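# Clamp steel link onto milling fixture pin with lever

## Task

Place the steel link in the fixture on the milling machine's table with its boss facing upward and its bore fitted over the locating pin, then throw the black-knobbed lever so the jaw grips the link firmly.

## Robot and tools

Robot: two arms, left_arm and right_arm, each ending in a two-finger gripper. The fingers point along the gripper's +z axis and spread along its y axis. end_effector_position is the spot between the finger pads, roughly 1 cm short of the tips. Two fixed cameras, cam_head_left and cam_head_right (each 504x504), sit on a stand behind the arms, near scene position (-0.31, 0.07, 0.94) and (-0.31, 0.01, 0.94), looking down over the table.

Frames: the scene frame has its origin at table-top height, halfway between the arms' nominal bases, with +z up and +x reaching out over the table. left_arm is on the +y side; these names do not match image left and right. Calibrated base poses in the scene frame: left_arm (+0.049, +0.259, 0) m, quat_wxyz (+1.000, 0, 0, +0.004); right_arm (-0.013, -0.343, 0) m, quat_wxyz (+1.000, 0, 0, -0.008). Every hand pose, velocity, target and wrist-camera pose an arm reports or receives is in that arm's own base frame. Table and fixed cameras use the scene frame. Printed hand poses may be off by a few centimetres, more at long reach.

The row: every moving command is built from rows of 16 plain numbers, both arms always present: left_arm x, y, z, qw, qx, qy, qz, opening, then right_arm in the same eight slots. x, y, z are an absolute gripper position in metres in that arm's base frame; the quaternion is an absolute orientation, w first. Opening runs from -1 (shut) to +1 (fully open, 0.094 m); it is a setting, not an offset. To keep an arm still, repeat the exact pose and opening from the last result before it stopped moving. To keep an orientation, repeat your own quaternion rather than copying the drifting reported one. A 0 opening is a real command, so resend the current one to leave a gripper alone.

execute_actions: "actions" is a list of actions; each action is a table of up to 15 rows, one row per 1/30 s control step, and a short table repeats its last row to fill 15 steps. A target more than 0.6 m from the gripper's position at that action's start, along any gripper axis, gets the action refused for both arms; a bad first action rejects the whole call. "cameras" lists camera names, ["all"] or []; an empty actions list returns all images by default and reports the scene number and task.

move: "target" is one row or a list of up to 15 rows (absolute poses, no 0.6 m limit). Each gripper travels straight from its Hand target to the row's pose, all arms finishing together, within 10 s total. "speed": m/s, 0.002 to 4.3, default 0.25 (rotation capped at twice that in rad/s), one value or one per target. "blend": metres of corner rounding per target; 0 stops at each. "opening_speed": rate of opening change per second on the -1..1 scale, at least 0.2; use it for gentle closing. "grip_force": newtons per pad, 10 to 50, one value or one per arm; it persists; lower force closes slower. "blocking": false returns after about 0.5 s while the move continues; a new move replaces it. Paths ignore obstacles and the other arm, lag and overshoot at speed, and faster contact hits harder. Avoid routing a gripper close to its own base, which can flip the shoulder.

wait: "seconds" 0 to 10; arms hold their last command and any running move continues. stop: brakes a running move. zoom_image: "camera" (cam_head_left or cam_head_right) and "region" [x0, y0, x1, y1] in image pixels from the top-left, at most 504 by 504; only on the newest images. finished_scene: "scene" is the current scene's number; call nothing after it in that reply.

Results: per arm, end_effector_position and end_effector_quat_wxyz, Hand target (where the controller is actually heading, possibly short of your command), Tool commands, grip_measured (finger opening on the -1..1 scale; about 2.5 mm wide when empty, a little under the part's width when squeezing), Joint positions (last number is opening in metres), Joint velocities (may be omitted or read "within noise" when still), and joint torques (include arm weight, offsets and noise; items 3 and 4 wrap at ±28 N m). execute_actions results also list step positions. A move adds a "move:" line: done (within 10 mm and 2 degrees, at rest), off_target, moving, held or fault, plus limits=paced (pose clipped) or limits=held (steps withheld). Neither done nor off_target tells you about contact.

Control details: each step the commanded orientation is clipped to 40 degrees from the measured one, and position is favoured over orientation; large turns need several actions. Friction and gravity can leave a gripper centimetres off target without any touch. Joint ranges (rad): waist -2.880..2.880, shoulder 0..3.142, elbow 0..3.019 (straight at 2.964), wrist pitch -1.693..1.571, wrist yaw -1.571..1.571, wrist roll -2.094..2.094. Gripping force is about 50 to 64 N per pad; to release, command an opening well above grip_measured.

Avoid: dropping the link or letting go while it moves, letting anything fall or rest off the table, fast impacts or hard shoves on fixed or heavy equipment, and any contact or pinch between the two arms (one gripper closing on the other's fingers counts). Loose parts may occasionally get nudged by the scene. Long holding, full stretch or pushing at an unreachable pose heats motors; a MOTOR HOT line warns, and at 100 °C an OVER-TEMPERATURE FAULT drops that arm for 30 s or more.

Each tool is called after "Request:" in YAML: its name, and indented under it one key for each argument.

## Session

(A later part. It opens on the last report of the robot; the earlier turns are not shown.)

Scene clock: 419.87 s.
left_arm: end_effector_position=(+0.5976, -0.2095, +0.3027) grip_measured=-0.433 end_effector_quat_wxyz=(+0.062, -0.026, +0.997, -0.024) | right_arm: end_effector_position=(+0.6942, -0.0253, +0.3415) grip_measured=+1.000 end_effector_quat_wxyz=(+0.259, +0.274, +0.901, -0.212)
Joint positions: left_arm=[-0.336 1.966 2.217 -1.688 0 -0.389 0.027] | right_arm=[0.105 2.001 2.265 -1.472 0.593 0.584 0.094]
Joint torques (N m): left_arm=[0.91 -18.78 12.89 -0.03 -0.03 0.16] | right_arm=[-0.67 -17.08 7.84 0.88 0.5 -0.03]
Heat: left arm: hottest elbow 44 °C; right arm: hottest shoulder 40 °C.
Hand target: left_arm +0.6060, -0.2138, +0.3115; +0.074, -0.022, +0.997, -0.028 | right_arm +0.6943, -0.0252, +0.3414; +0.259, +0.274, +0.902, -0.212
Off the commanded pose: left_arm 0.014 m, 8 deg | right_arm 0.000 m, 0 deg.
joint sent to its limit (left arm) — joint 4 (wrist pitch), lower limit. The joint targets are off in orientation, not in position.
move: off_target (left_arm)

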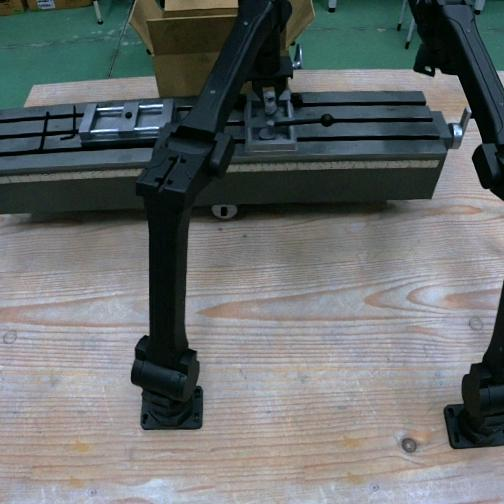

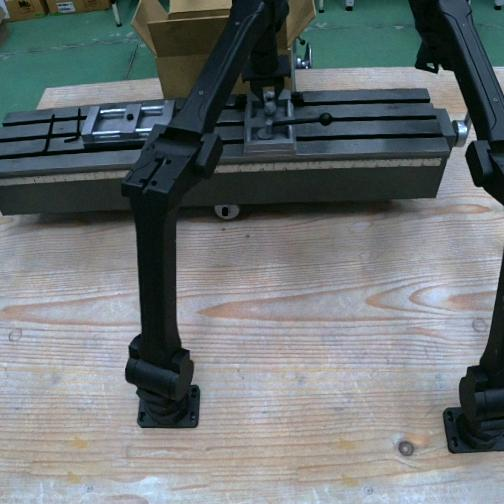

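Request:
move:
  target: [0.608,-0.2135,0.300,0,-0.0218,0.9998,0,-0.9,0.6942,-0.0253,0.3415,0.259,0.274,0.901,-0.212,1]
  speed: 0.03
  cameras: ["all"]

Request:
zoom_image:
  camera: "cam_head_left"
  region: [250, 80, 290, 120]

Request:
zoom_image:
  camera: "cam_head_right"
  region: [250, 80, 290, 120]

Scene clock: 434.40 s.
left_arm: end_effector_position=(+0.5977, -0.2095, +0.3020) grip_measured=-0.433 end_effector_quat_wxyz=(+0.061, -0.026, +0.997, -0.023) | right_arm: end_effector_position=(+0.6942, -0.0253, +0.3415) grip_measured=+1.000 end_effector_quat_wxyz=(+0.259, +0.274, +0.901, -0.212)
Joint positions: left_arm=[-0.336 1.967 2.217 -1.689 0 -0.389 0.027] | right_arm=[0.105 2.001 2.265 -1.472 0.593 0.584 0.094]
Joint torques (N m): left_arm=[0.91 -17.79 12.08 -0.03 -0.03 0.17] | right_arm=[-0.56 -17.03 7.84 0.85 0.51 -0.04]
Heat: left arm: hottest elbow 44 °C; right arm: hottest shoulder 40 °C.
Hand target: left_arm +0.6073, -0.2133, +0.2993; +0.063, -0.022, +0.997, -0.024 | right_arm +0.6943, -0.0252, +0.3414; +0.259, +0.274, +0.902, -0.212
Off the commanded pose: left_arm 0.011 m, 8 deg | right_arm 0.000 m, 0 deg.
joint sent to its limit (left arm) — joint 4 (wrist pitch), lower limit. The joint targets are off in orientation, not in position.
move: off_target (left_arm)

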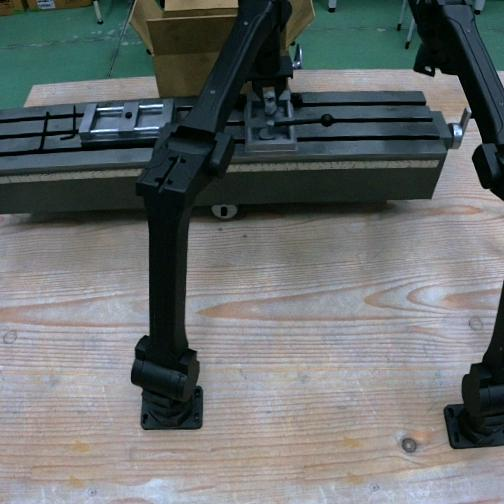

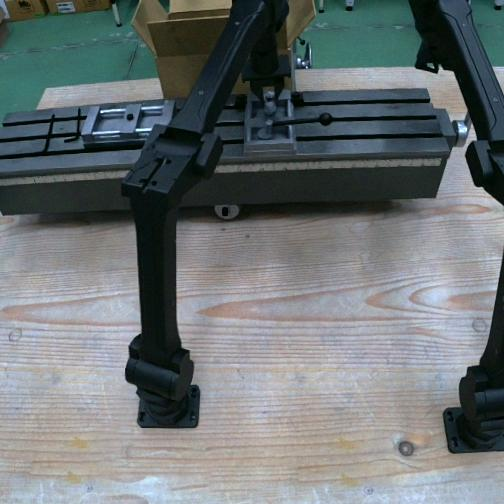

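Scaled by 12.600 from the camera's 504x504 image, which has a finer 720x720 frame.

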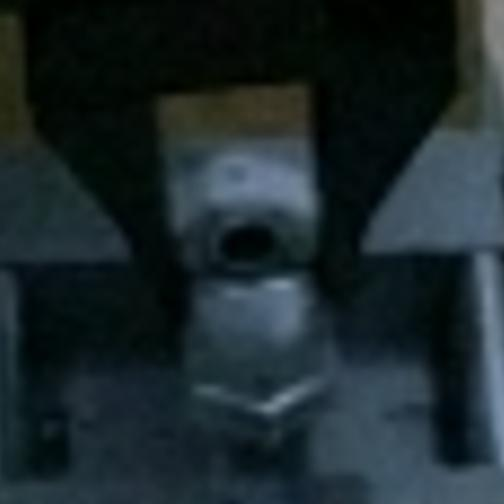

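Scaled by 12.600 from the camera's 504x504 image, which has a finer 720x720 frame.

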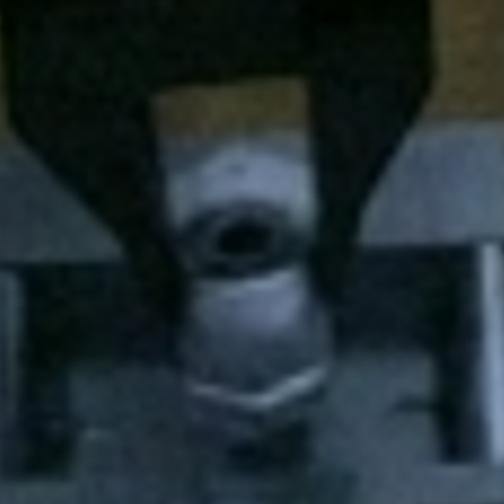

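Request:
move:
  target: [0.608,-0.2135,0.292,0,-0.0218,0.9998,0,-0.9,0.6942,-0.0253,0.3415,0.259,0.274,0.901,-0.212,1]
  speed: 0.03
  cameras: ["all"]

Request:
zoom_image:
  camera: "cam_head_left"
  region: [250, 80, 290, 120]

Request:
zoom_image:
  camera: "cam_head_right"
  region: [250, 80, 290, 120]

Scene clock: 445.73 s.
left_arm: end_effector_position=(+0.5976, -0.2095, +0.3018) grip_measured=-0.433 end_effector_quat_wxyz=(+0.061, -0.026, +0.998, -0.023) | right_arm: end_effector_position=(+0.6942, -0.0253, +0.3415) grip_measured=+1.000 end_effector_quat_wxyz=(+0.259, +0.274, +0.901, -0.212)
Joint positions: left_arm=[-0.336 1.968 2.217 -1.689 0 -0.389 0.027] | right_arm=[0.105 2.001 2.265 -1.472 0.593 0.584 0.094]
Joint torques (N m): left_arm=[0.85 -17.26 11.4 -0.02 -0.03 0.17] | right_arm=[-0.44 -17.2 7.83 0.88 0.49 -0.04]
Heat: left arm: hottest elbow 44 °C; right arm: hottest shoulder 40 °C.
Hand target: left_arm +0.6071, -0.2133, +0.2914; +0.056, -0.022, +0.998, -0.021 | right_arm +0.6943, -0.0252, +0.3414; +0.259, +0.274, +0.902, -0.212
Off the commanded pose: left_arm 0.015 m, 8 deg | right_arm 0.000 m, 0 deg.
joint sent to its limit (left arm) — joint 4 (wrist pitch), lower limit. The joint targets are off in orientation, not in position.
move: off_target (left_arm)

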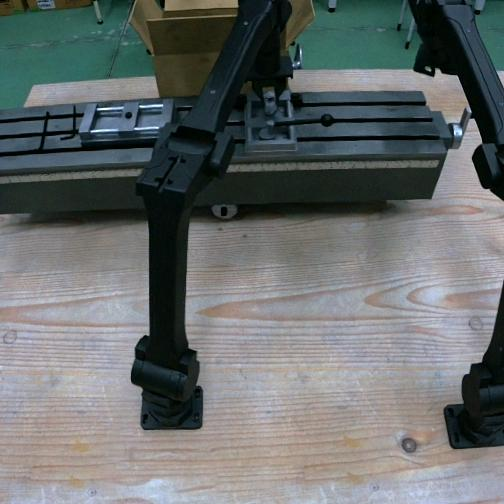

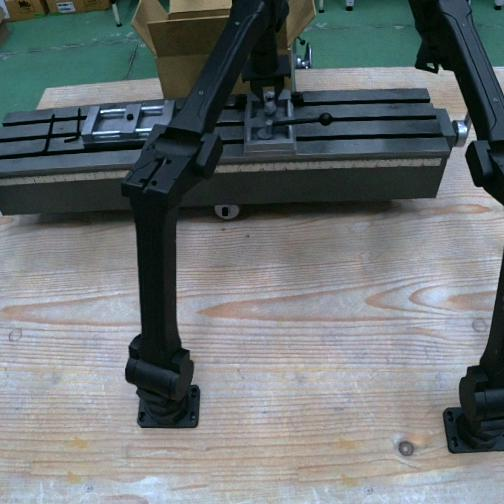

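Scaled by 12.600 from the camera's 504x504 image, which has a finer 720x720 frame.

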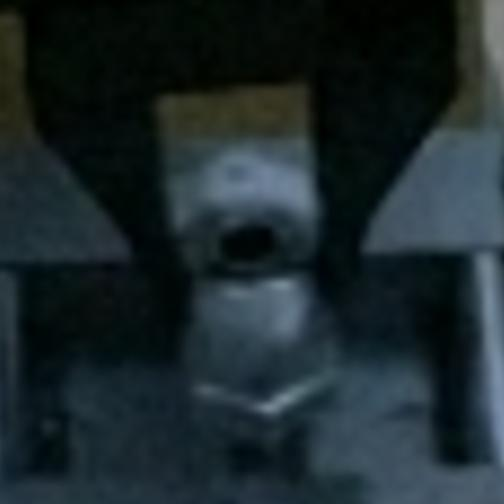

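Scaled by 12.600 from the camera's 504x504 image, which has a finer 720x720 frame.

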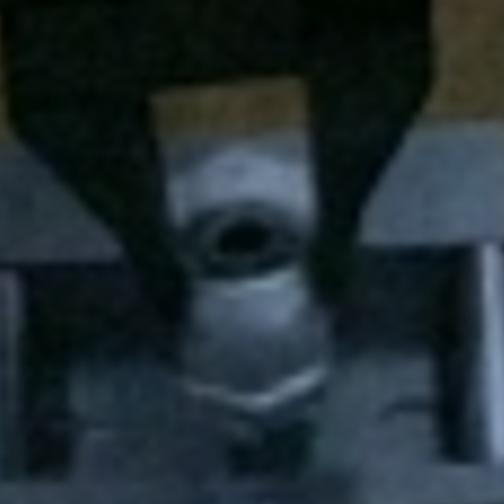

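Request:
move:
  target:
    - [0.604,-0.2115,0.322,0,-0.0218,0.9998,0,-0.9,0.6942,-0.0253,0.3415,0.259,0.274,0.901,-0.212,1]
    - [0.598,-0.2115,0.312,0,-0.0218,0.9998,0,-0.9,0.6942,-0.0253,0.3415,0.259,0.274,0.901,-0.212,1]
  speed: 0.04
  cameras: ["all"]

Request:
zoom_image:
  camera: "cam_head_left"
  region: [250, 80, 290, 120]

Request:
zoom_image:
  camera: "cam_head_right"
  region: [250, 80, 290, 120]

Scene clock: 486.63 s.
left_arm: end_effector_position=(+0.5976, -0.2095, +0.3024) grip_measured=-0.433 end_effector_quat_wxyz=(+0.061, -0.026, +0.998, -0.023) | right_arm: end_effector_position=(+0.6942, -0.0253, +0.3415) grip_measured=+1.000 end_effector_quat_wxyz=(+0.259, +0.274, +0.901, -0.212)
Joint positions: left_arm=[-0.336 1.968 2.218 -1.69 0 -0.389 0.027] | right_arm=[0.105 2.001 2.265 -1.472 0.593 0.584 0.094]
Joint torques (N m): left_arm=[0.91 -20.6 10.04 -0.01 -0.03 0.15] | right_arm=[-0.44 -17.26 7.82 0.92 0.51 -0.03]
Heat: left arm: hottest elbow 42 °C; right arm: hottest shoulder 40 °C.
Hand target: left_arm +0.5975, -0.2114, +0.3115; +0.068, -0.022, +0.997, -0.026 | right_arm +0.6943, -0.0252, +0.3414; +0.259, +0.274, +0.902, -0.212
Off the commanded pose: left_arm 0.010 m, 8 deg | right_arm 0.000 m, 0 deg.
joint sent to its limit (left arm) — joint 4 (wrist pitch), lower limit. The joint targets are off in orientation, not in position.
move: off_target (left_arm)

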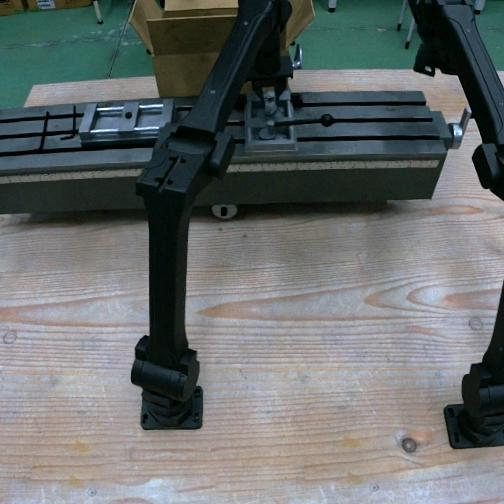

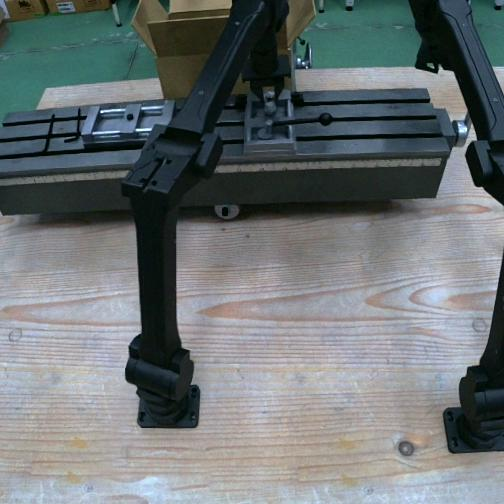

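Scaled by 12.600 from the camera's 504x504 image, which has a finer 720x720 frame.

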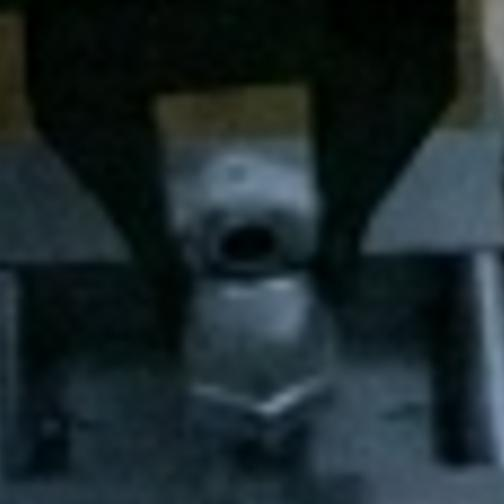

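Scaled by 12.600 from the camera's 504x504 image, which has a finer 720x720 frame.

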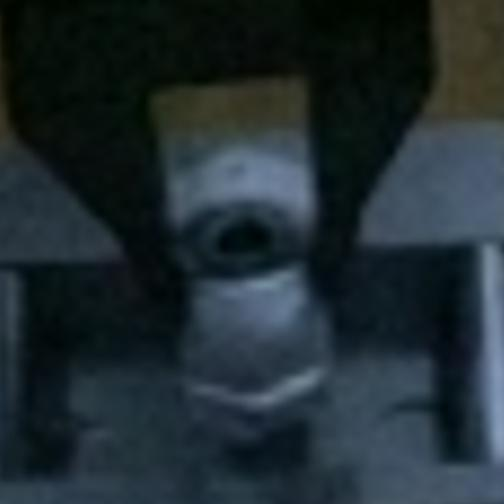

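Request:
move:
  target: [0.596,-0.2115,0.282,0,-0.0218,0.9998,0,-0.9,0.6942,-0.0253,0.3415,0.259,0.274,0.901,-0.212,1]
  speed: 0.04
  cameras: ["all"]

Request:
zoom_image:
  camera: "cam_head_left"
  region: [250, 80, 290, 120]

Request:
zoom_image:
  camera: "cam_head_right"
  region: [250, 80, 290, 120]

Scene clock: 502.17 s.
left_arm: end_effector_position=(+0.5973, -0.2094, +0.3014) grip_measured=-0.433 end_effector_quat_wxyz=(+0.060, -0.026, +0.998, -0.023) | right_arm: end_effector_position=(+0.6942, -0.0253, +0.3415) grip_measured=+1.000 end_effector_quat_wxyz=(+0.259, +0.274, +0.901, -0.212)
Joint positions: left_arm=[-0.336 1.968 2.216 -1.69 0 -0.389 0.027] | right_arm=[0.105 2.001 2.265 -1.472 0.593 0.584 0.094]
Joint torques (N m): left_arm=[0.79 -18.73 7.24 0.05 -0.04 0.13] | right_arm=[-0.67 -17.14 7.82 0.87 0.51 -0.05]
Heat: left arm: hottest elbow 40 °C; right arm: hottest shoulder 40 °C.
Hand target: left_arm +0.5953, -0.2113, +0.2817; +0.039, -0.022, +0.999, -0.015 | right_arm +0.6943, -0.0252, +0.3414; +0.259, +0.274, +0.902, -0.212
Off the commanded pose: left_arm 0.020 m, 7 deg | right_arm 0.000 m, 0 deg.
joint sent to its limit (left arm) — joint 4 (wrist pitch), lower limit. The joint targets are off in orientation, not in position.
move: off_target (left_arm)

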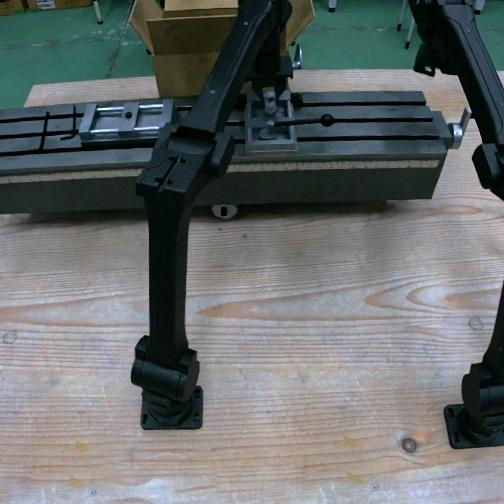

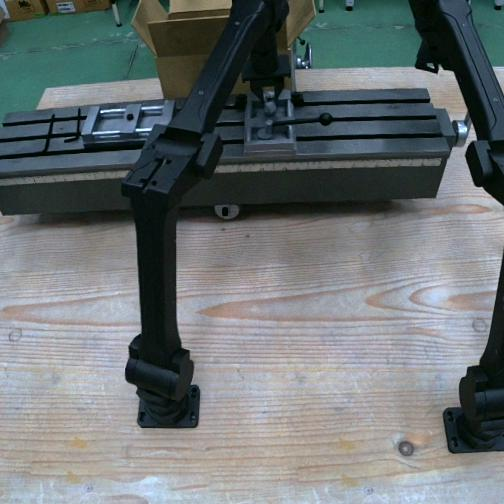

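Scaled by 12.600 from the camera's 504x504 image, which has a finer 720x720 frame.

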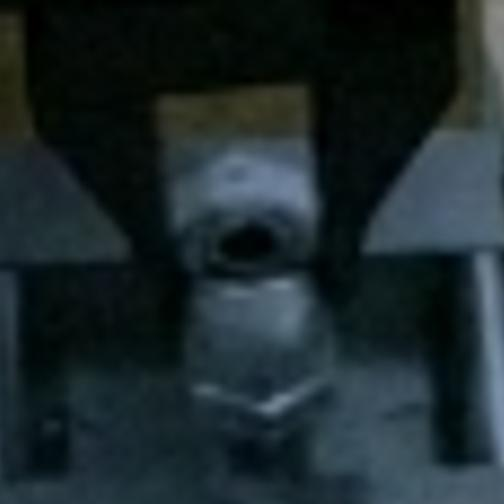

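Scaled by 12.600 from the camera's 504x504 image, which has a finer 720x720 frame.

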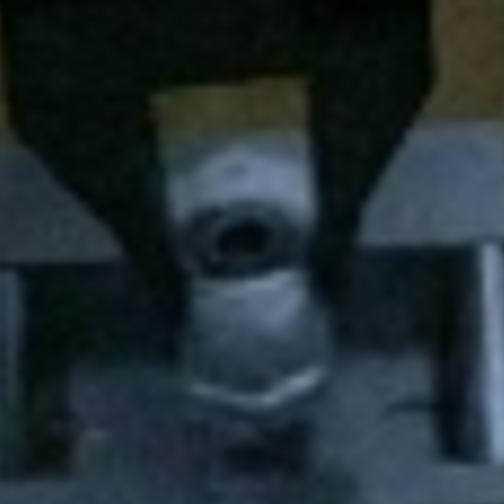

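Request:
move:
  target:
    - [0.596,-0.2115,0.330,0,-0.0218,0.9998,0,-0.9,0.6942,-0.0253,0.3415,0.259,0.274,0.901,-0.212,1]
    - [0.598,-0.2115,0.315,0,-0.0218,0.9998,0,-0.9,0.6942,-0.0253,0.3415,0.259,0.274,0.901,-0.212,1]
  speed: 0.05
  cameras: ["all"]

Request:
zoom_image:
  camera: "cam_head_left"
  region: [250, 80, 290, 120]

Request:
zoom_image:
  camera: "cam_head_right"
  region: [250, 80, 290, 120]

Scene clock: 515.60 s.
left_arm: end_effector_position=(+0.5969, -0.2093, +0.3026) grip_measured=-0.433 end_effector_quat_wxyz=(+0.061, -0.026, +0.998, -0.023) | right_arm: end_effector_position=(+0.6942, -0.0253, +0.3415) grip_measured=+1.000 end_effector_quat_wxyz=(+0.259, +0.274, +0.901, -0.212)
Joint positions: left_arm=[-0.336 1.966 2.216 -1.69 0 -0.389 0.027] | right_arm=[0.105 2.001 2.265 -1.472 0.593 0.584 0.094]
Joint torques (N m): left_arm=[0.79 -20.48 10.4 -0.01 -0.03 0.15] | right_arm=[-0.62 -16.97 7.8 0.88 0.5 -0.04]
Heat: left arm: hottest elbow 40 °C; right arm: hottest shoulder 40 °C.
Hand target: left_arm +0.5974, -0.2114, +0.3142; +0.071, -0.022, +0.997, -0.027 | right_arm +0.6943, -0.0252, +0.3414; +0.259, +0.274, +0.902, -0.212
Off the commanded pose: left_arm 0.013 m, 8 deg | right_arm 0.000 m, 0 deg.
joint sent to its limit (left arm) — joint 4 (wrist pitch), lower limit. The joint targets are off in orientation, not in position.
move: off_target (left_arm)

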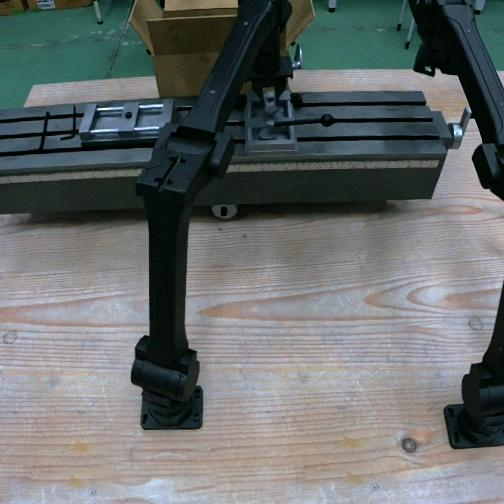

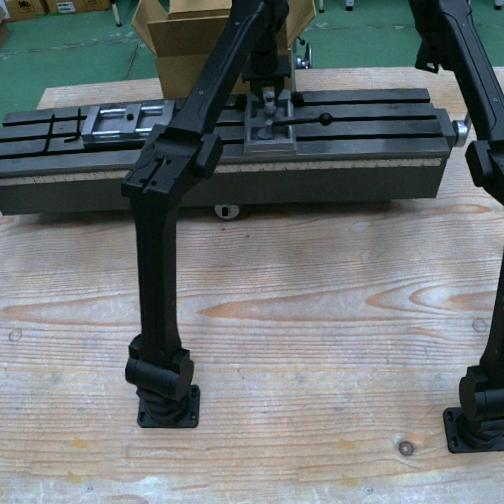

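Scaled by 12.600 from the camera's 504x504 image, which has a finer 720x720 frame.

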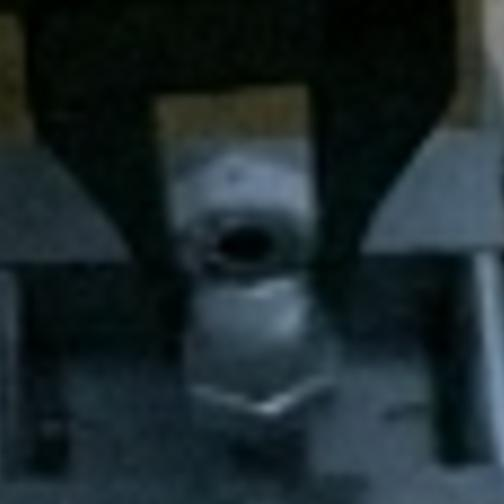

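Scaled by 12.600 from the camera's 504x504 image, which has a finer 720x720 frame.

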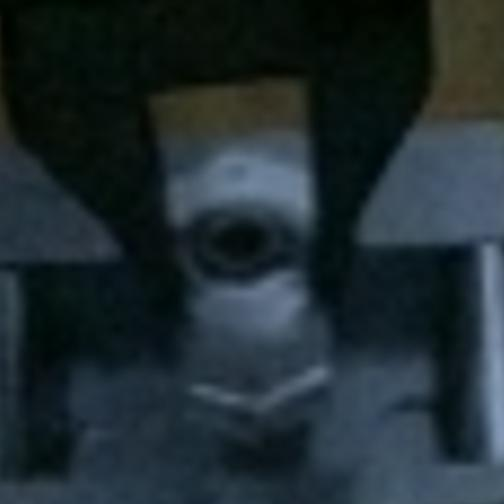

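Request:
move:
  target:
    - [0.590,-0.2115,0.355,0,-0.0218,0.9998,0,-0.9,0.6942,-0.0253,0.3415,0.259,0.274,0.901,-0.212,1]
    - [0.599,-0.2115,0.328,0,-0.0218,0.9998,0,-0.9,0.6942,-0.0253,0.3415,0.259,0.274,0.901,-0.212,1]
  speed: 0.06
  cameras: ["all"]

Request:
zoom_image:
  camera: "cam_head_left"
  region: [250, 80, 290, 120]

Request:
zoom_image:
  camera: "cam_head_right"
  region: [250, 80, 290, 120]

Scene clock: 533.20 s.
left_arm: end_effector_position=(+0.5928, -0.2078, +0.3175) grip_measured=-0.433 end_effector_quat_wxyz=(+0.072, -0.026, +0.997, -0.027) | right_arm: end_effector_position=(+0.6942, -0.0253, +0.3415) grip_measured=+1.000 end_effector_quat_wxyz=(+0.259, +0.274, +0.901, -0.212)
Joint positions: left_arm=[-0.336 1.941 2.216 -1.69 0 -0.389 0.027] | right_arm=[0.105 2.001 2.265 -1.472 0.593 0.584 0.094]
Joint torques (N m): left_arm=[0.91 -19.14 11.88 0.06 -0.03 0.15] | right_arm=[-0.62 -17.08 7.84 0.84 0.5 -0.03]
Heat: left arm: hottest elbow 41 °C; right arm: hottest shoulder 40 °C.
Hand target: left_arm +0.5981, -0.2113, +0.3273; +0.084, -0.022, +0.996, -0.032 | right_arm +0.6943, -0.0252, +0.3414; +0.259, +0.274, +0.902, -0.212
Off the commanded pose: left_arm 0.013 m, 9 deg | right_arm 0.000 m, 0 deg.
joint sent to its limit (left arm) — joint 4 (wrist pitch), lower limit. The joint targets are off in orientation, not in position.
move: off_target (left_arm)

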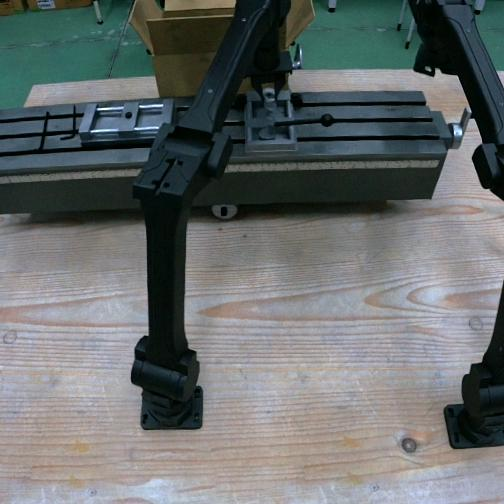

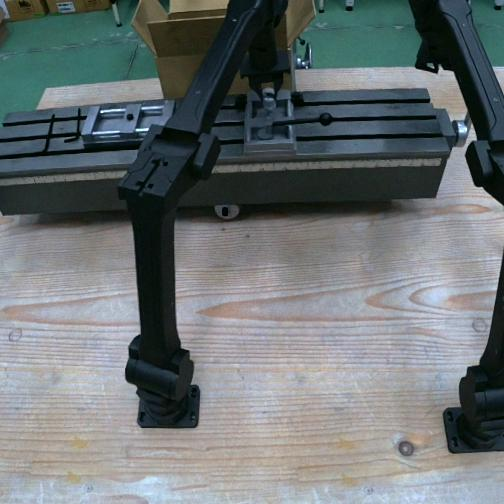

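Scaled by 12.600 from the camera's 504x504 image, which has a finer 720x720 frame.

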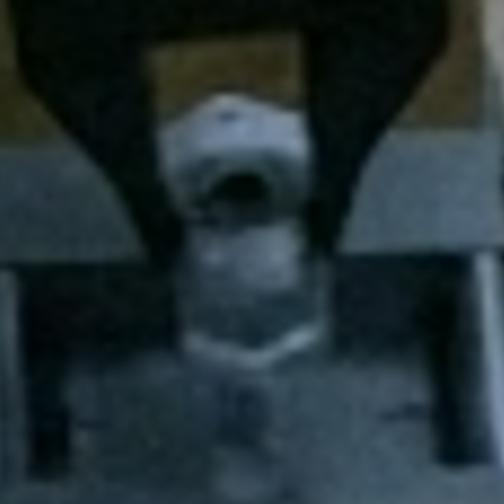

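Scaled by 12.600 from the camera's 504x504 image, which has a finer 720x720 frame.

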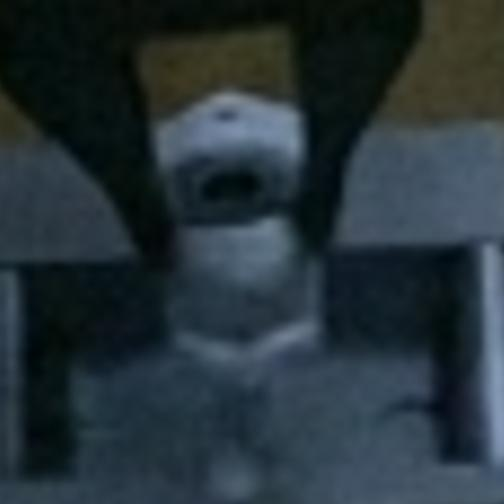

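Request:
move:
  target: [0.597,-0.213,0.298,0,-0.0218,0.9998,0,-0.9,0.6942,-0.0253,0.3415,0.259,0.274,0.901,-0.212,1]
  speed: 0.04
  cameras: ["all"]

Request:
zoom_image:
  camera: "cam_head_left"
  region: [250, 80, 290, 120]

Request:
zoom_image:
  camera: "cam_head_right"
  region: [250, 80, 290, 120]

Scene clock: 547.20 s.
left_arm: end_effector_position=(+0.5964, -0.2091, +0.3045) grip_measured=-0.433 end_effector_quat_wxyz=(+0.062, -0.026, +0.997, -0.024) | right_arm: end_effector_position=(+0.6942, -0.0253, +0.3415) grip_measured=+1.000 end_effector_quat_wxyz=(+0.259, +0.274, +0.901, -0.212)
Joint positions: left_arm=[-0.336 1.963 2.216 -1.69 0 -0.389 0.027] | right_arm=[0.105 2.001 2.265 -1.472 0.593 0.584 0.094]
Joint torques (N m): left_arm=[0.67 -19.31 8.91 0.01 -0.05 0.12] | right_arm=[-0.44 -17.14 7.84 0.92 0.51 -0.05]
Heat: left arm: hottest elbow 42 °C; right arm: hottest shoulder 40 °C.
Hand target: left_arm +0.5965, -0.2129, +0.2974; +0.055, -0.022, +0.998, -0.021 | right_arm +0.6943, -0.0252, +0.3414; +0.259, +0.274, +0.902, -0.212
Off the commanded pose: left_arm 0.008 m, 8 deg | right_arm 0.000 m, 0 deg.
joint sent to its limit (left arm) — joint 4 (wrist pitch), lower limit. The joint targets are off in orientation, not in position.
move: off_target (left_arm)

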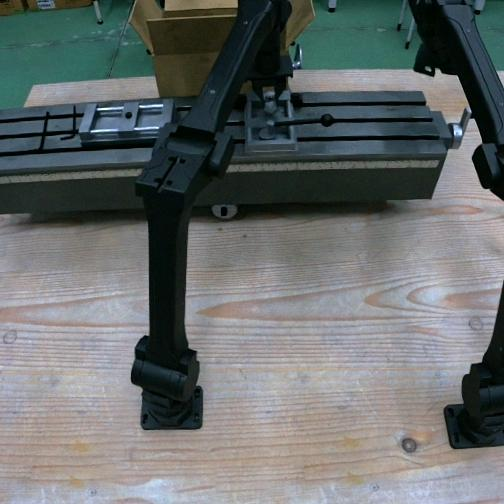

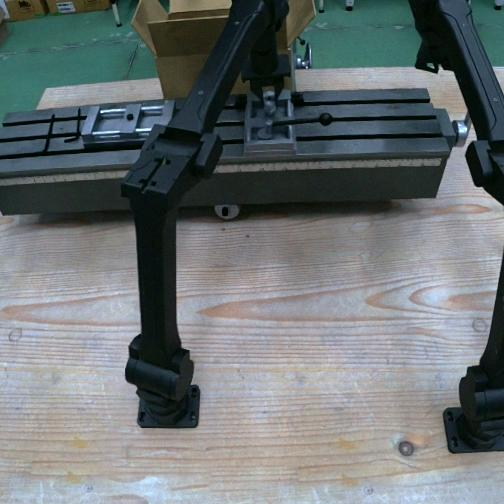

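Scaled by 12.600 from the camera's 504x504 image, which has a finer 720x720 frame.

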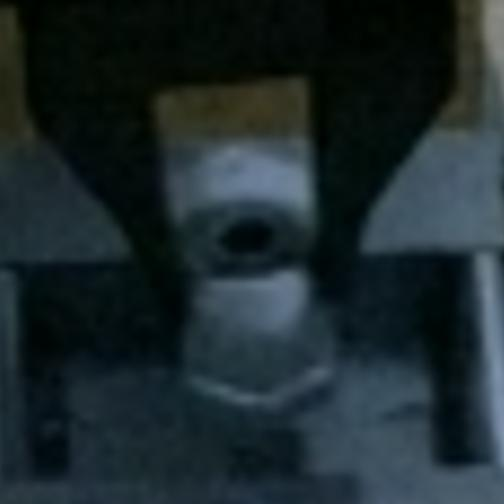

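Scaled by 12.600 from the camera's 504x504 image, which has a finer 720x720 frame.

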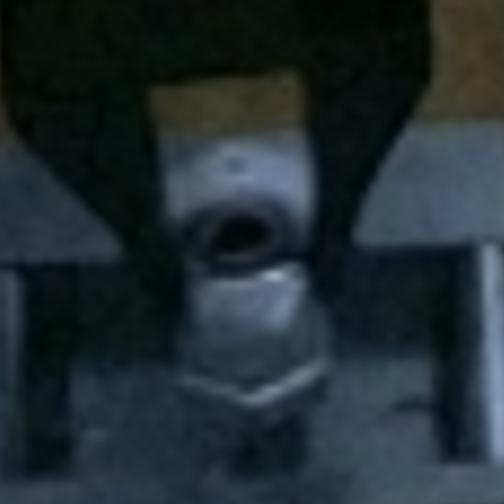

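Request:
move:
  target:
    - [0.570,-0.205,0.345,0,-0.0218,0.9998,0,-0.9,0.6942,-0.0253,0.3415,0.259,0.274,0.901,-0.212,1]
    - [0.593,-0.213,0.313,0,-0.0218,0.9998,0,-0.9,0.6942,-0.0253,0.3415,0.259,0.274,0.901,-0.212,1]
  speed: 0.06

Scene clock: 558.63 s.
left_arm: end_effector_position=(+0.5858, -0.2054, +0.3010) grip_measured=-0.433 end_effector_quat_wxyz=(+0.052, -0.026, +0.998, -0.020) | right_arm: end_effector_position=(+0.6942, -0.0253, +0.3415) grip_measured=+1.000 end_effector_quat_wxyz=(+0.259, +0.274, +0.901, -0.212)
Joint positions: left_arm=[-0.336 1.938 2.17 -1.691 0 -0.389 0.027] | right_arm=[0.105 2.001 2.265 -1.472 0.593 0.584 0.094]
Joint torques (N m): left_arm=[0.38 -18.96 12.42 0.01 -0.05 0.1] | right_arm=[-0.38 -17.08 7.83 0.88 0.51 -0.03]
Heat: left arm: hottest elbow 41 °C; right arm: hottest shoulder 40 °C.
Hand target: left_arm +0.5920, -0.2128, +0.3123; +0.066, -0.022, +0.997, -0.025 | right_arm +0.6943, -0.0252, +0.3414; +0.259, +0.274, +0.902, -0.212
Off the commanded pose: left_arm 0.016 m, 6 deg | right_arm 0.000 m, 0 deg.
joint sent to its limit (left arm) — joint 4 (wrist pitch), lower limit. The joint targets are off in orientation, not in position.
move: off_target (left_arm)

Request:
wait:
  seconds: 0
  cameras: ["all"]

Request:
zoom_image:
  camera: "cam_head_left"
  region: [250, 80, 290, 120]

Request:
zoom_image:
  camera: "cam_head_right"
  region: [250, 80, 290, 120]

Scene clock: 565.27 s.
left_arm: end_effector_position=(+0.5858, -0.2054, +0.3010) grip_measured=-0.433 end_effector_quat_wxyz=(+0.052, -0.026, +0.998, -0.020) | right_arm: end_effector_position=(+0.6942, -0.0253, +0.3415) grip_measured=+1.000 end_effector_quat_wxyz=(+0.259, +0.274, +0.901, -0.212)
Joint positions: left_arm=[-0.336 1.938 2.17 -1.691 0 -0.389 0.027] | right_arm=[0.105 2.001 2.265 -1.472 0.593 0.584 0.094]
Joint torques (N m): left_arm=[0.56 -18.9 12.44 -0.01 -0.05 0.11] | right_arm=[-0.62 -16.97 7.84 0.84 0.52 -0.04]
Heat: left arm: hottest elbow 42 °C; right arm: hottest shoulder 40 °C.
Hand target: left_arm +0.5920, -0.2128, +0.3123; +0.066, -0.022, +0.997, -0.025 | right_arm +0.6943, -0.0252, +0.3414; +0.259, +0.274, +0.902, -0.212
Tool commands: left_gripper/opening=-0.9 right_gripper/opening=+1.0
Off the commanded pose: left_arm 0.016 m, 6 deg | right_arm 0.000 m, 0 deg.

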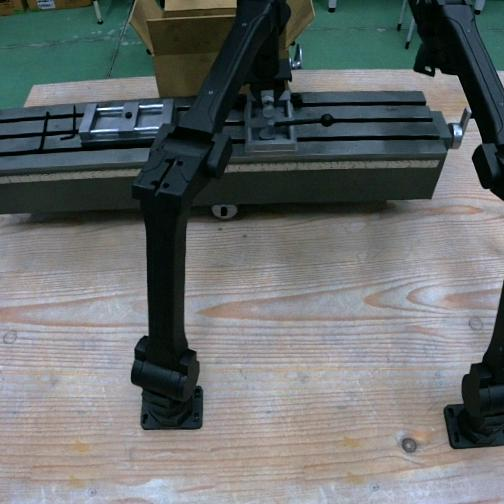

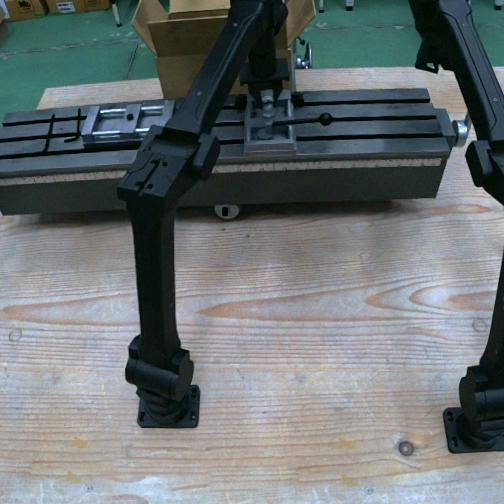

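Scaled by 12.600 from the camera's 504x504 image, which has a finer 720x720 frame.

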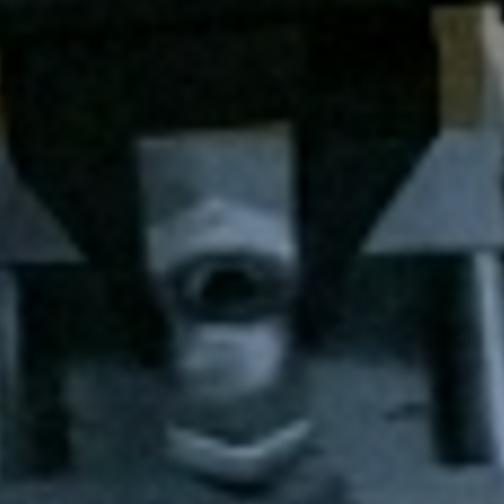

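Scaled by 12.600 from the camera's 504x504 image, which has a finer 720x720 frame.

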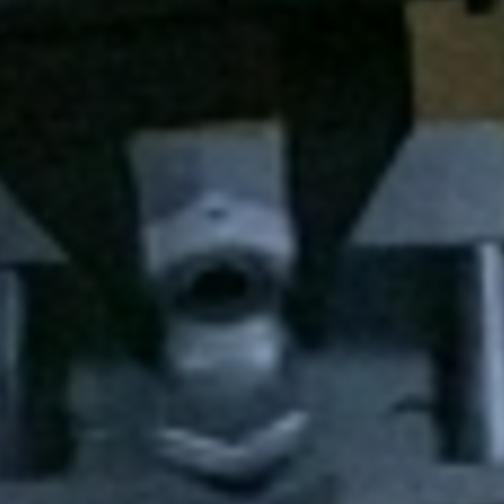

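Request:
move:
  target: [0.590,-0.220,0.297,0,-0.0218,0.9998,0,-0.9,0.6942,-0.0253,0.3415,0.259,0.274,0.901,-0.212,1]
  speed: 0.04
  cameras: ["all"]

Request:
zoom_image:
  camera: "cam_head_left"
  region: [250, 80, 290, 120]

Request:
zoom_image:
  camera: "cam_head_right"
  region: [250, 80, 290, 120]

Scene clock: 584.60 s.
left_arm: end_effector_position=(+0.5848, -0.2083, +0.3008) grip_measured=-0.433 end_effector_quat_wxyz=(+0.052, -0.024, +0.998, -0.020) | right_arm: end_effector_position=(+0.6942, -0.0253, +0.3415) grip_measured=+1.000 end_effector_quat_wxyz=(+0.259, +0.274, +0.901, -0.212)
Joint positions: left_arm=[-0.341 1.939 2.17 -1.691 0 -0.39 0.027] | right_arm=[0.105 2.001 2.265 -1.472 0.593 0.584 0.094]
Joint torques (N m): left_arm=[0.03 -17.96 11.04 0.01 -0.09 0] | right_arm=[-0.56 -17.08 7.8 0.9 0.5 -0.04]
Heat: left arm: hottest elbow 44 °C; right arm: hottest shoulder 40 °C.
Hand target: left_arm +0.5892, -0.2199, +0.2964; +0.051, -0.021, +0.998, -0.020 | right_arm +0.6943, -0.0252, +0.3414; +0.259, +0.274, +0.902, -0.212
Off the commanded pose: left_arm 0.013 m, 6 deg | right_arm 0.000 m, 0 deg.
joint sent to its limit (left arm) — joint 4 (wrist pitch), lower limit. The joint targets are off in orientation, not in position.
move: off_target (left_arm)

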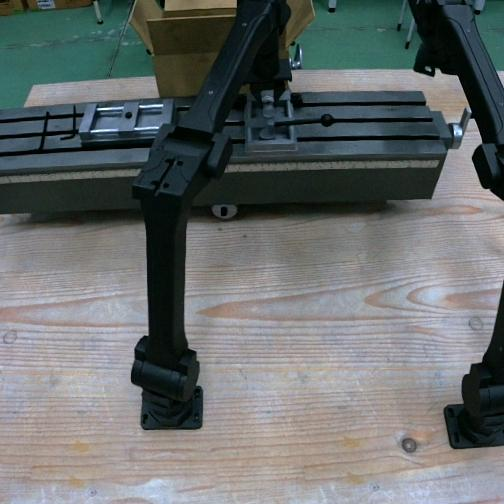

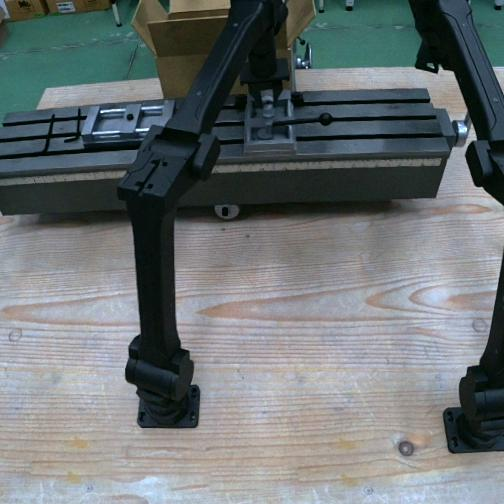

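Scaled by 12.600 from the camera's 504x504 image, which has a finer 720x720 frame.

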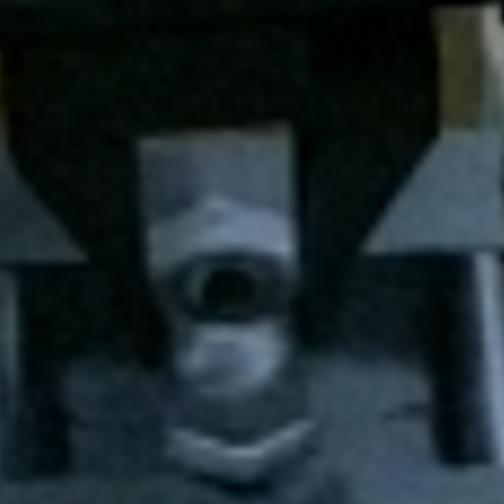

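Scaled by 12.600 from the camera's 504x504 image, which has a finer 720x720 frame.

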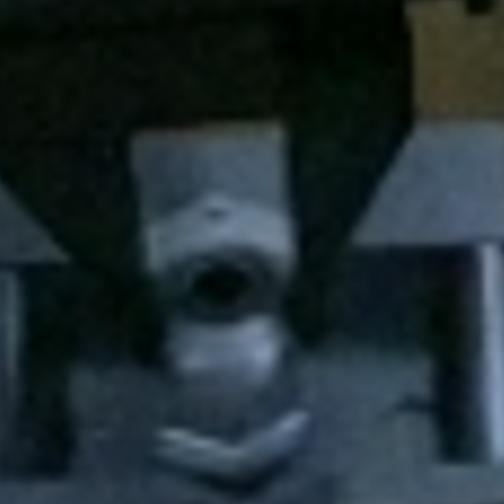

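Request:
move:
  target: [0.600,-0.224,0.302,0,-0.0218,0.9998,0,-0.9,0.6942,-0.0253,0.3415,0.259,0.274,0.901,-0.212,1]
  speed: 0.03

Request:
move:
  target: [0.605,-0.224,0.302,0,-0.0218,0.9998,0,-0.9,0.6942,-0.0253,0.3415,0.259,0.274,0.901,-0.212,1]
  speed: 0.03
  cameras: ["all"]

Request:
zoom_image:
  camera: "cam_head_left"
  region: [250, 80, 290, 120]

Request:
zoom_image:
  camera: "cam_head_right"
  region: [250, 80, 290, 120]

Scene clock: 603.60 s.
left_arm: end_effector_position=(+0.5897, -0.2109, +0.2904) grip_measured=-0.433 end_effector_quat_wxyz=(+0.046, -0.024, +0.999, -0.016) | right_arm: end_effector_position=(+0.6942, -0.0253, +0.3415) grip_measured=+1.000 end_effector_quat_wxyz=(+0.259, +0.274, +0.901, -0.212)
Joint positions: left_arm=[-0.344 1.964 2.183 -1.693 -0.003 -0.391 0.027] | right_arm=[0.105 2.001 2.265 -1.472 0.593 0.584 0.094]
Joint torques (N m): left_arm=[0.09 -18.55 13.49 0.06 0.06 0] | right_arm=[-0.56 -17.08 7.87 0.85 0.51 -0.03]
Heat: left arm: hottest elbow 44 °C; right arm: hottest shoulder 40 °C.
Hand target: left_arm +0.5986, -0.2236, +0.3014; +0.062, -0.021, +0.998, -0.024 | right_arm +0.6943, -0.0252, +0.3414; +0.259, +0.274, +0.902, -0.212
Off the commanded pose: left_arm 0.020 m, 6 deg | right_arm 0.000 m, 0 deg.
joint sent to its limit (left arm) — joint 4 (wrist pitch), lower limit. The joint targets are off in orientation, not in position.
move: off_target (left_arm)

Scene clock: 606.03 s.
left_arm: end_effector_position=(+0.5900, -0.2110, +0.2904) grip_measured=-0.433 end_effector_quat_wxyz=(+0.046, -0.024, +0.999, -0.016) | right_arm: end_effector_position=(+0.6942, -0.0253, +0.3415) grip_measured=+1.000 end_effector_quat_wxyz=(+0.259, +0.274, +0.901, -0.212)
Joint positions: left_arm=[-0.344 1.965 2.184 -1.693 -0.003 -0.391 0.027] | right_arm=[0.105 2.001 2.265 -1.472 0.593 0.584 0.094]
Joint torques (N m): left_arm=[0.32 -17.79 14.67 0.06 0.07 0.04] | right_arm=[-0.56 -17.08 7.82 0.84 0.5 -0.03]
Heat: left arm: hottest elbow 44 °C; right arm: hottest shoulder 40 °C.
Hand target: left_arm +0.6032, -0.2235, +0.3013; +0.065, -0.021, +0.997, -0.025 | right_arm +0.6943, -0.0252, +0.3414; +0.259, +0.274, +0.902, -0.212
Off the commanded pose: left_arm 0.023 m, 6 deg | right_arm 0.000 m, 0 deg.
joint sent to its limit (left arm) — joint 4 (wrist pitch), lower limit. The joint targets are off in orientation, not in position.
move: off_target (left_arm)

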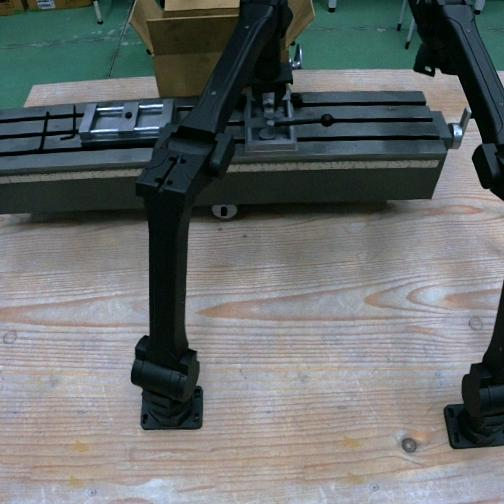

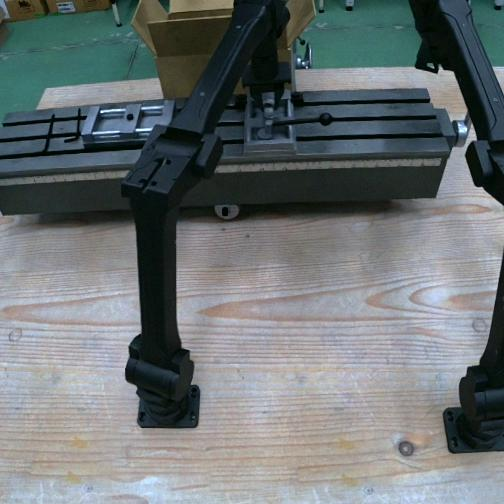

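Scaled by 12.600 from the camera's 504x504 image, which has a finer 720x720 frame.

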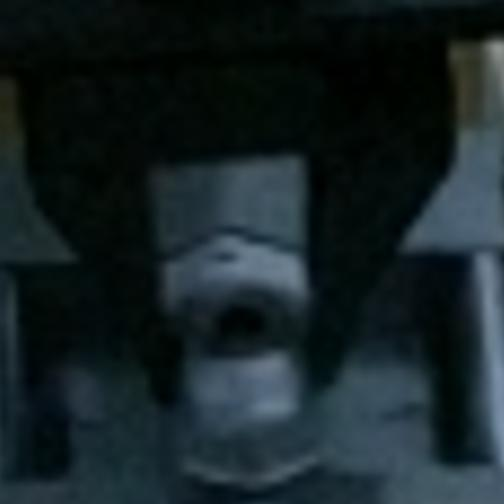

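Scaled by 12.600 from the camera's 504x504 image, which has a finer 720x720 frame.

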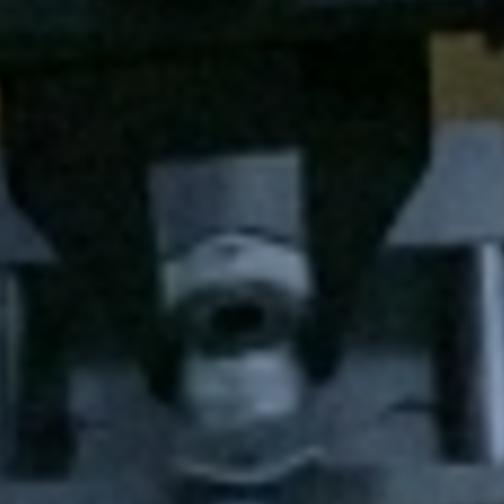

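Request:
move:
  target: [0.597,-0.217,0.275,0,-0.0218,0.9998,0,-0.9,0.6942,-0.0253,0.3415,0.259,0.274,0.901,-0.212,1]
  speed: 0.03
  cameras: ["all"]

Request:
zoom_image:
  camera: "cam_head_left"
  region: [250, 80, 290, 120]

Request:
zoom_image:
  camera: "cam_head_right"
  region: [250, 80, 290, 120]

Scene clock: 618.43 s.
left_arm: end_effector_position=(+0.5900, -0.2110, +0.2902) grip_measured=-0.433 end_effector_quat_wxyz=(+0.046, -0.024, +0.999, -0.016) | right_arm: end_effector_position=(+0.6942, -0.0253, +0.3415) grip_measured=+1.000 end_effector_quat_wxyz=(+0.259, +0.274, +0.901, -0.212)
Joint positions: left_arm=[-0.344 1.965 2.184 -1.693 -0.003 -0.391 0.027] | right_arm=[0.105 2.001 2.265 -1.472 0.593 0.584 0.094]
Joint torques (N m): left_arm=[0.73 -17.49 9.95 0.08 0.09 0.09] | right_arm=[-0.5 -17.14 7.82 0.84 0.51 -0.04]
Heat: left arm: hottest elbow 43 °C; right arm: hottest shoulder 40 °C.
Hand target: left_arm +0.5962, -0.2168, +0.2744; +0.034, -0.022, +0.999, -0.013 | right_arm +0.6943, -0.0252, +0.3414; +0.259, +0.274, +0.902, -0.212
Off the commanded pose: left_arm 0.018 m, 6 deg | right_arm 0.000 m, 0 deg.
joint sent to its limit (left arm) — joint 4 (wrist pitch), lower limit. The joint targets are off in orientation, not in position.
move: off_target (left_arm)

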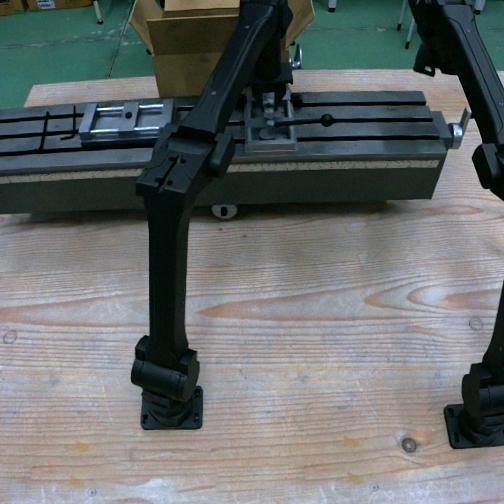

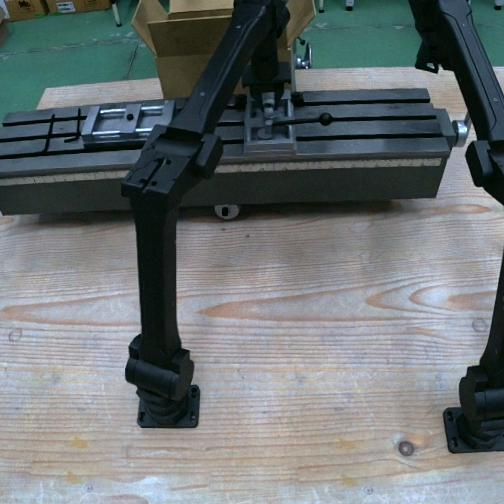

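Scaled by 12.600 from the camera's 504x504 image, which has a finer 720x720 frame.

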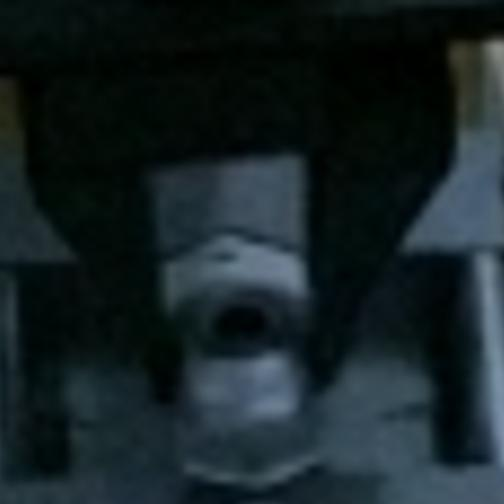

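Scaled by 12.600 from the camera's 504x504 image, which has a finer 720x720 frame.

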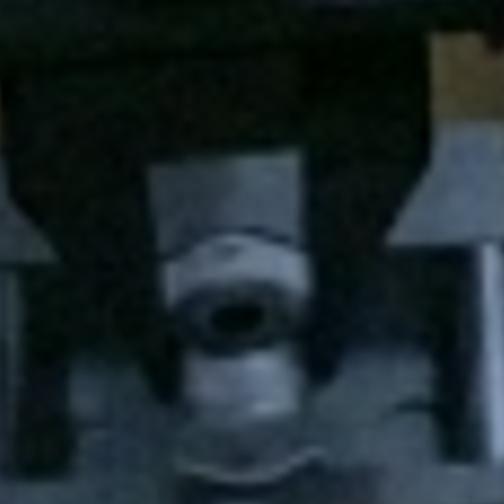

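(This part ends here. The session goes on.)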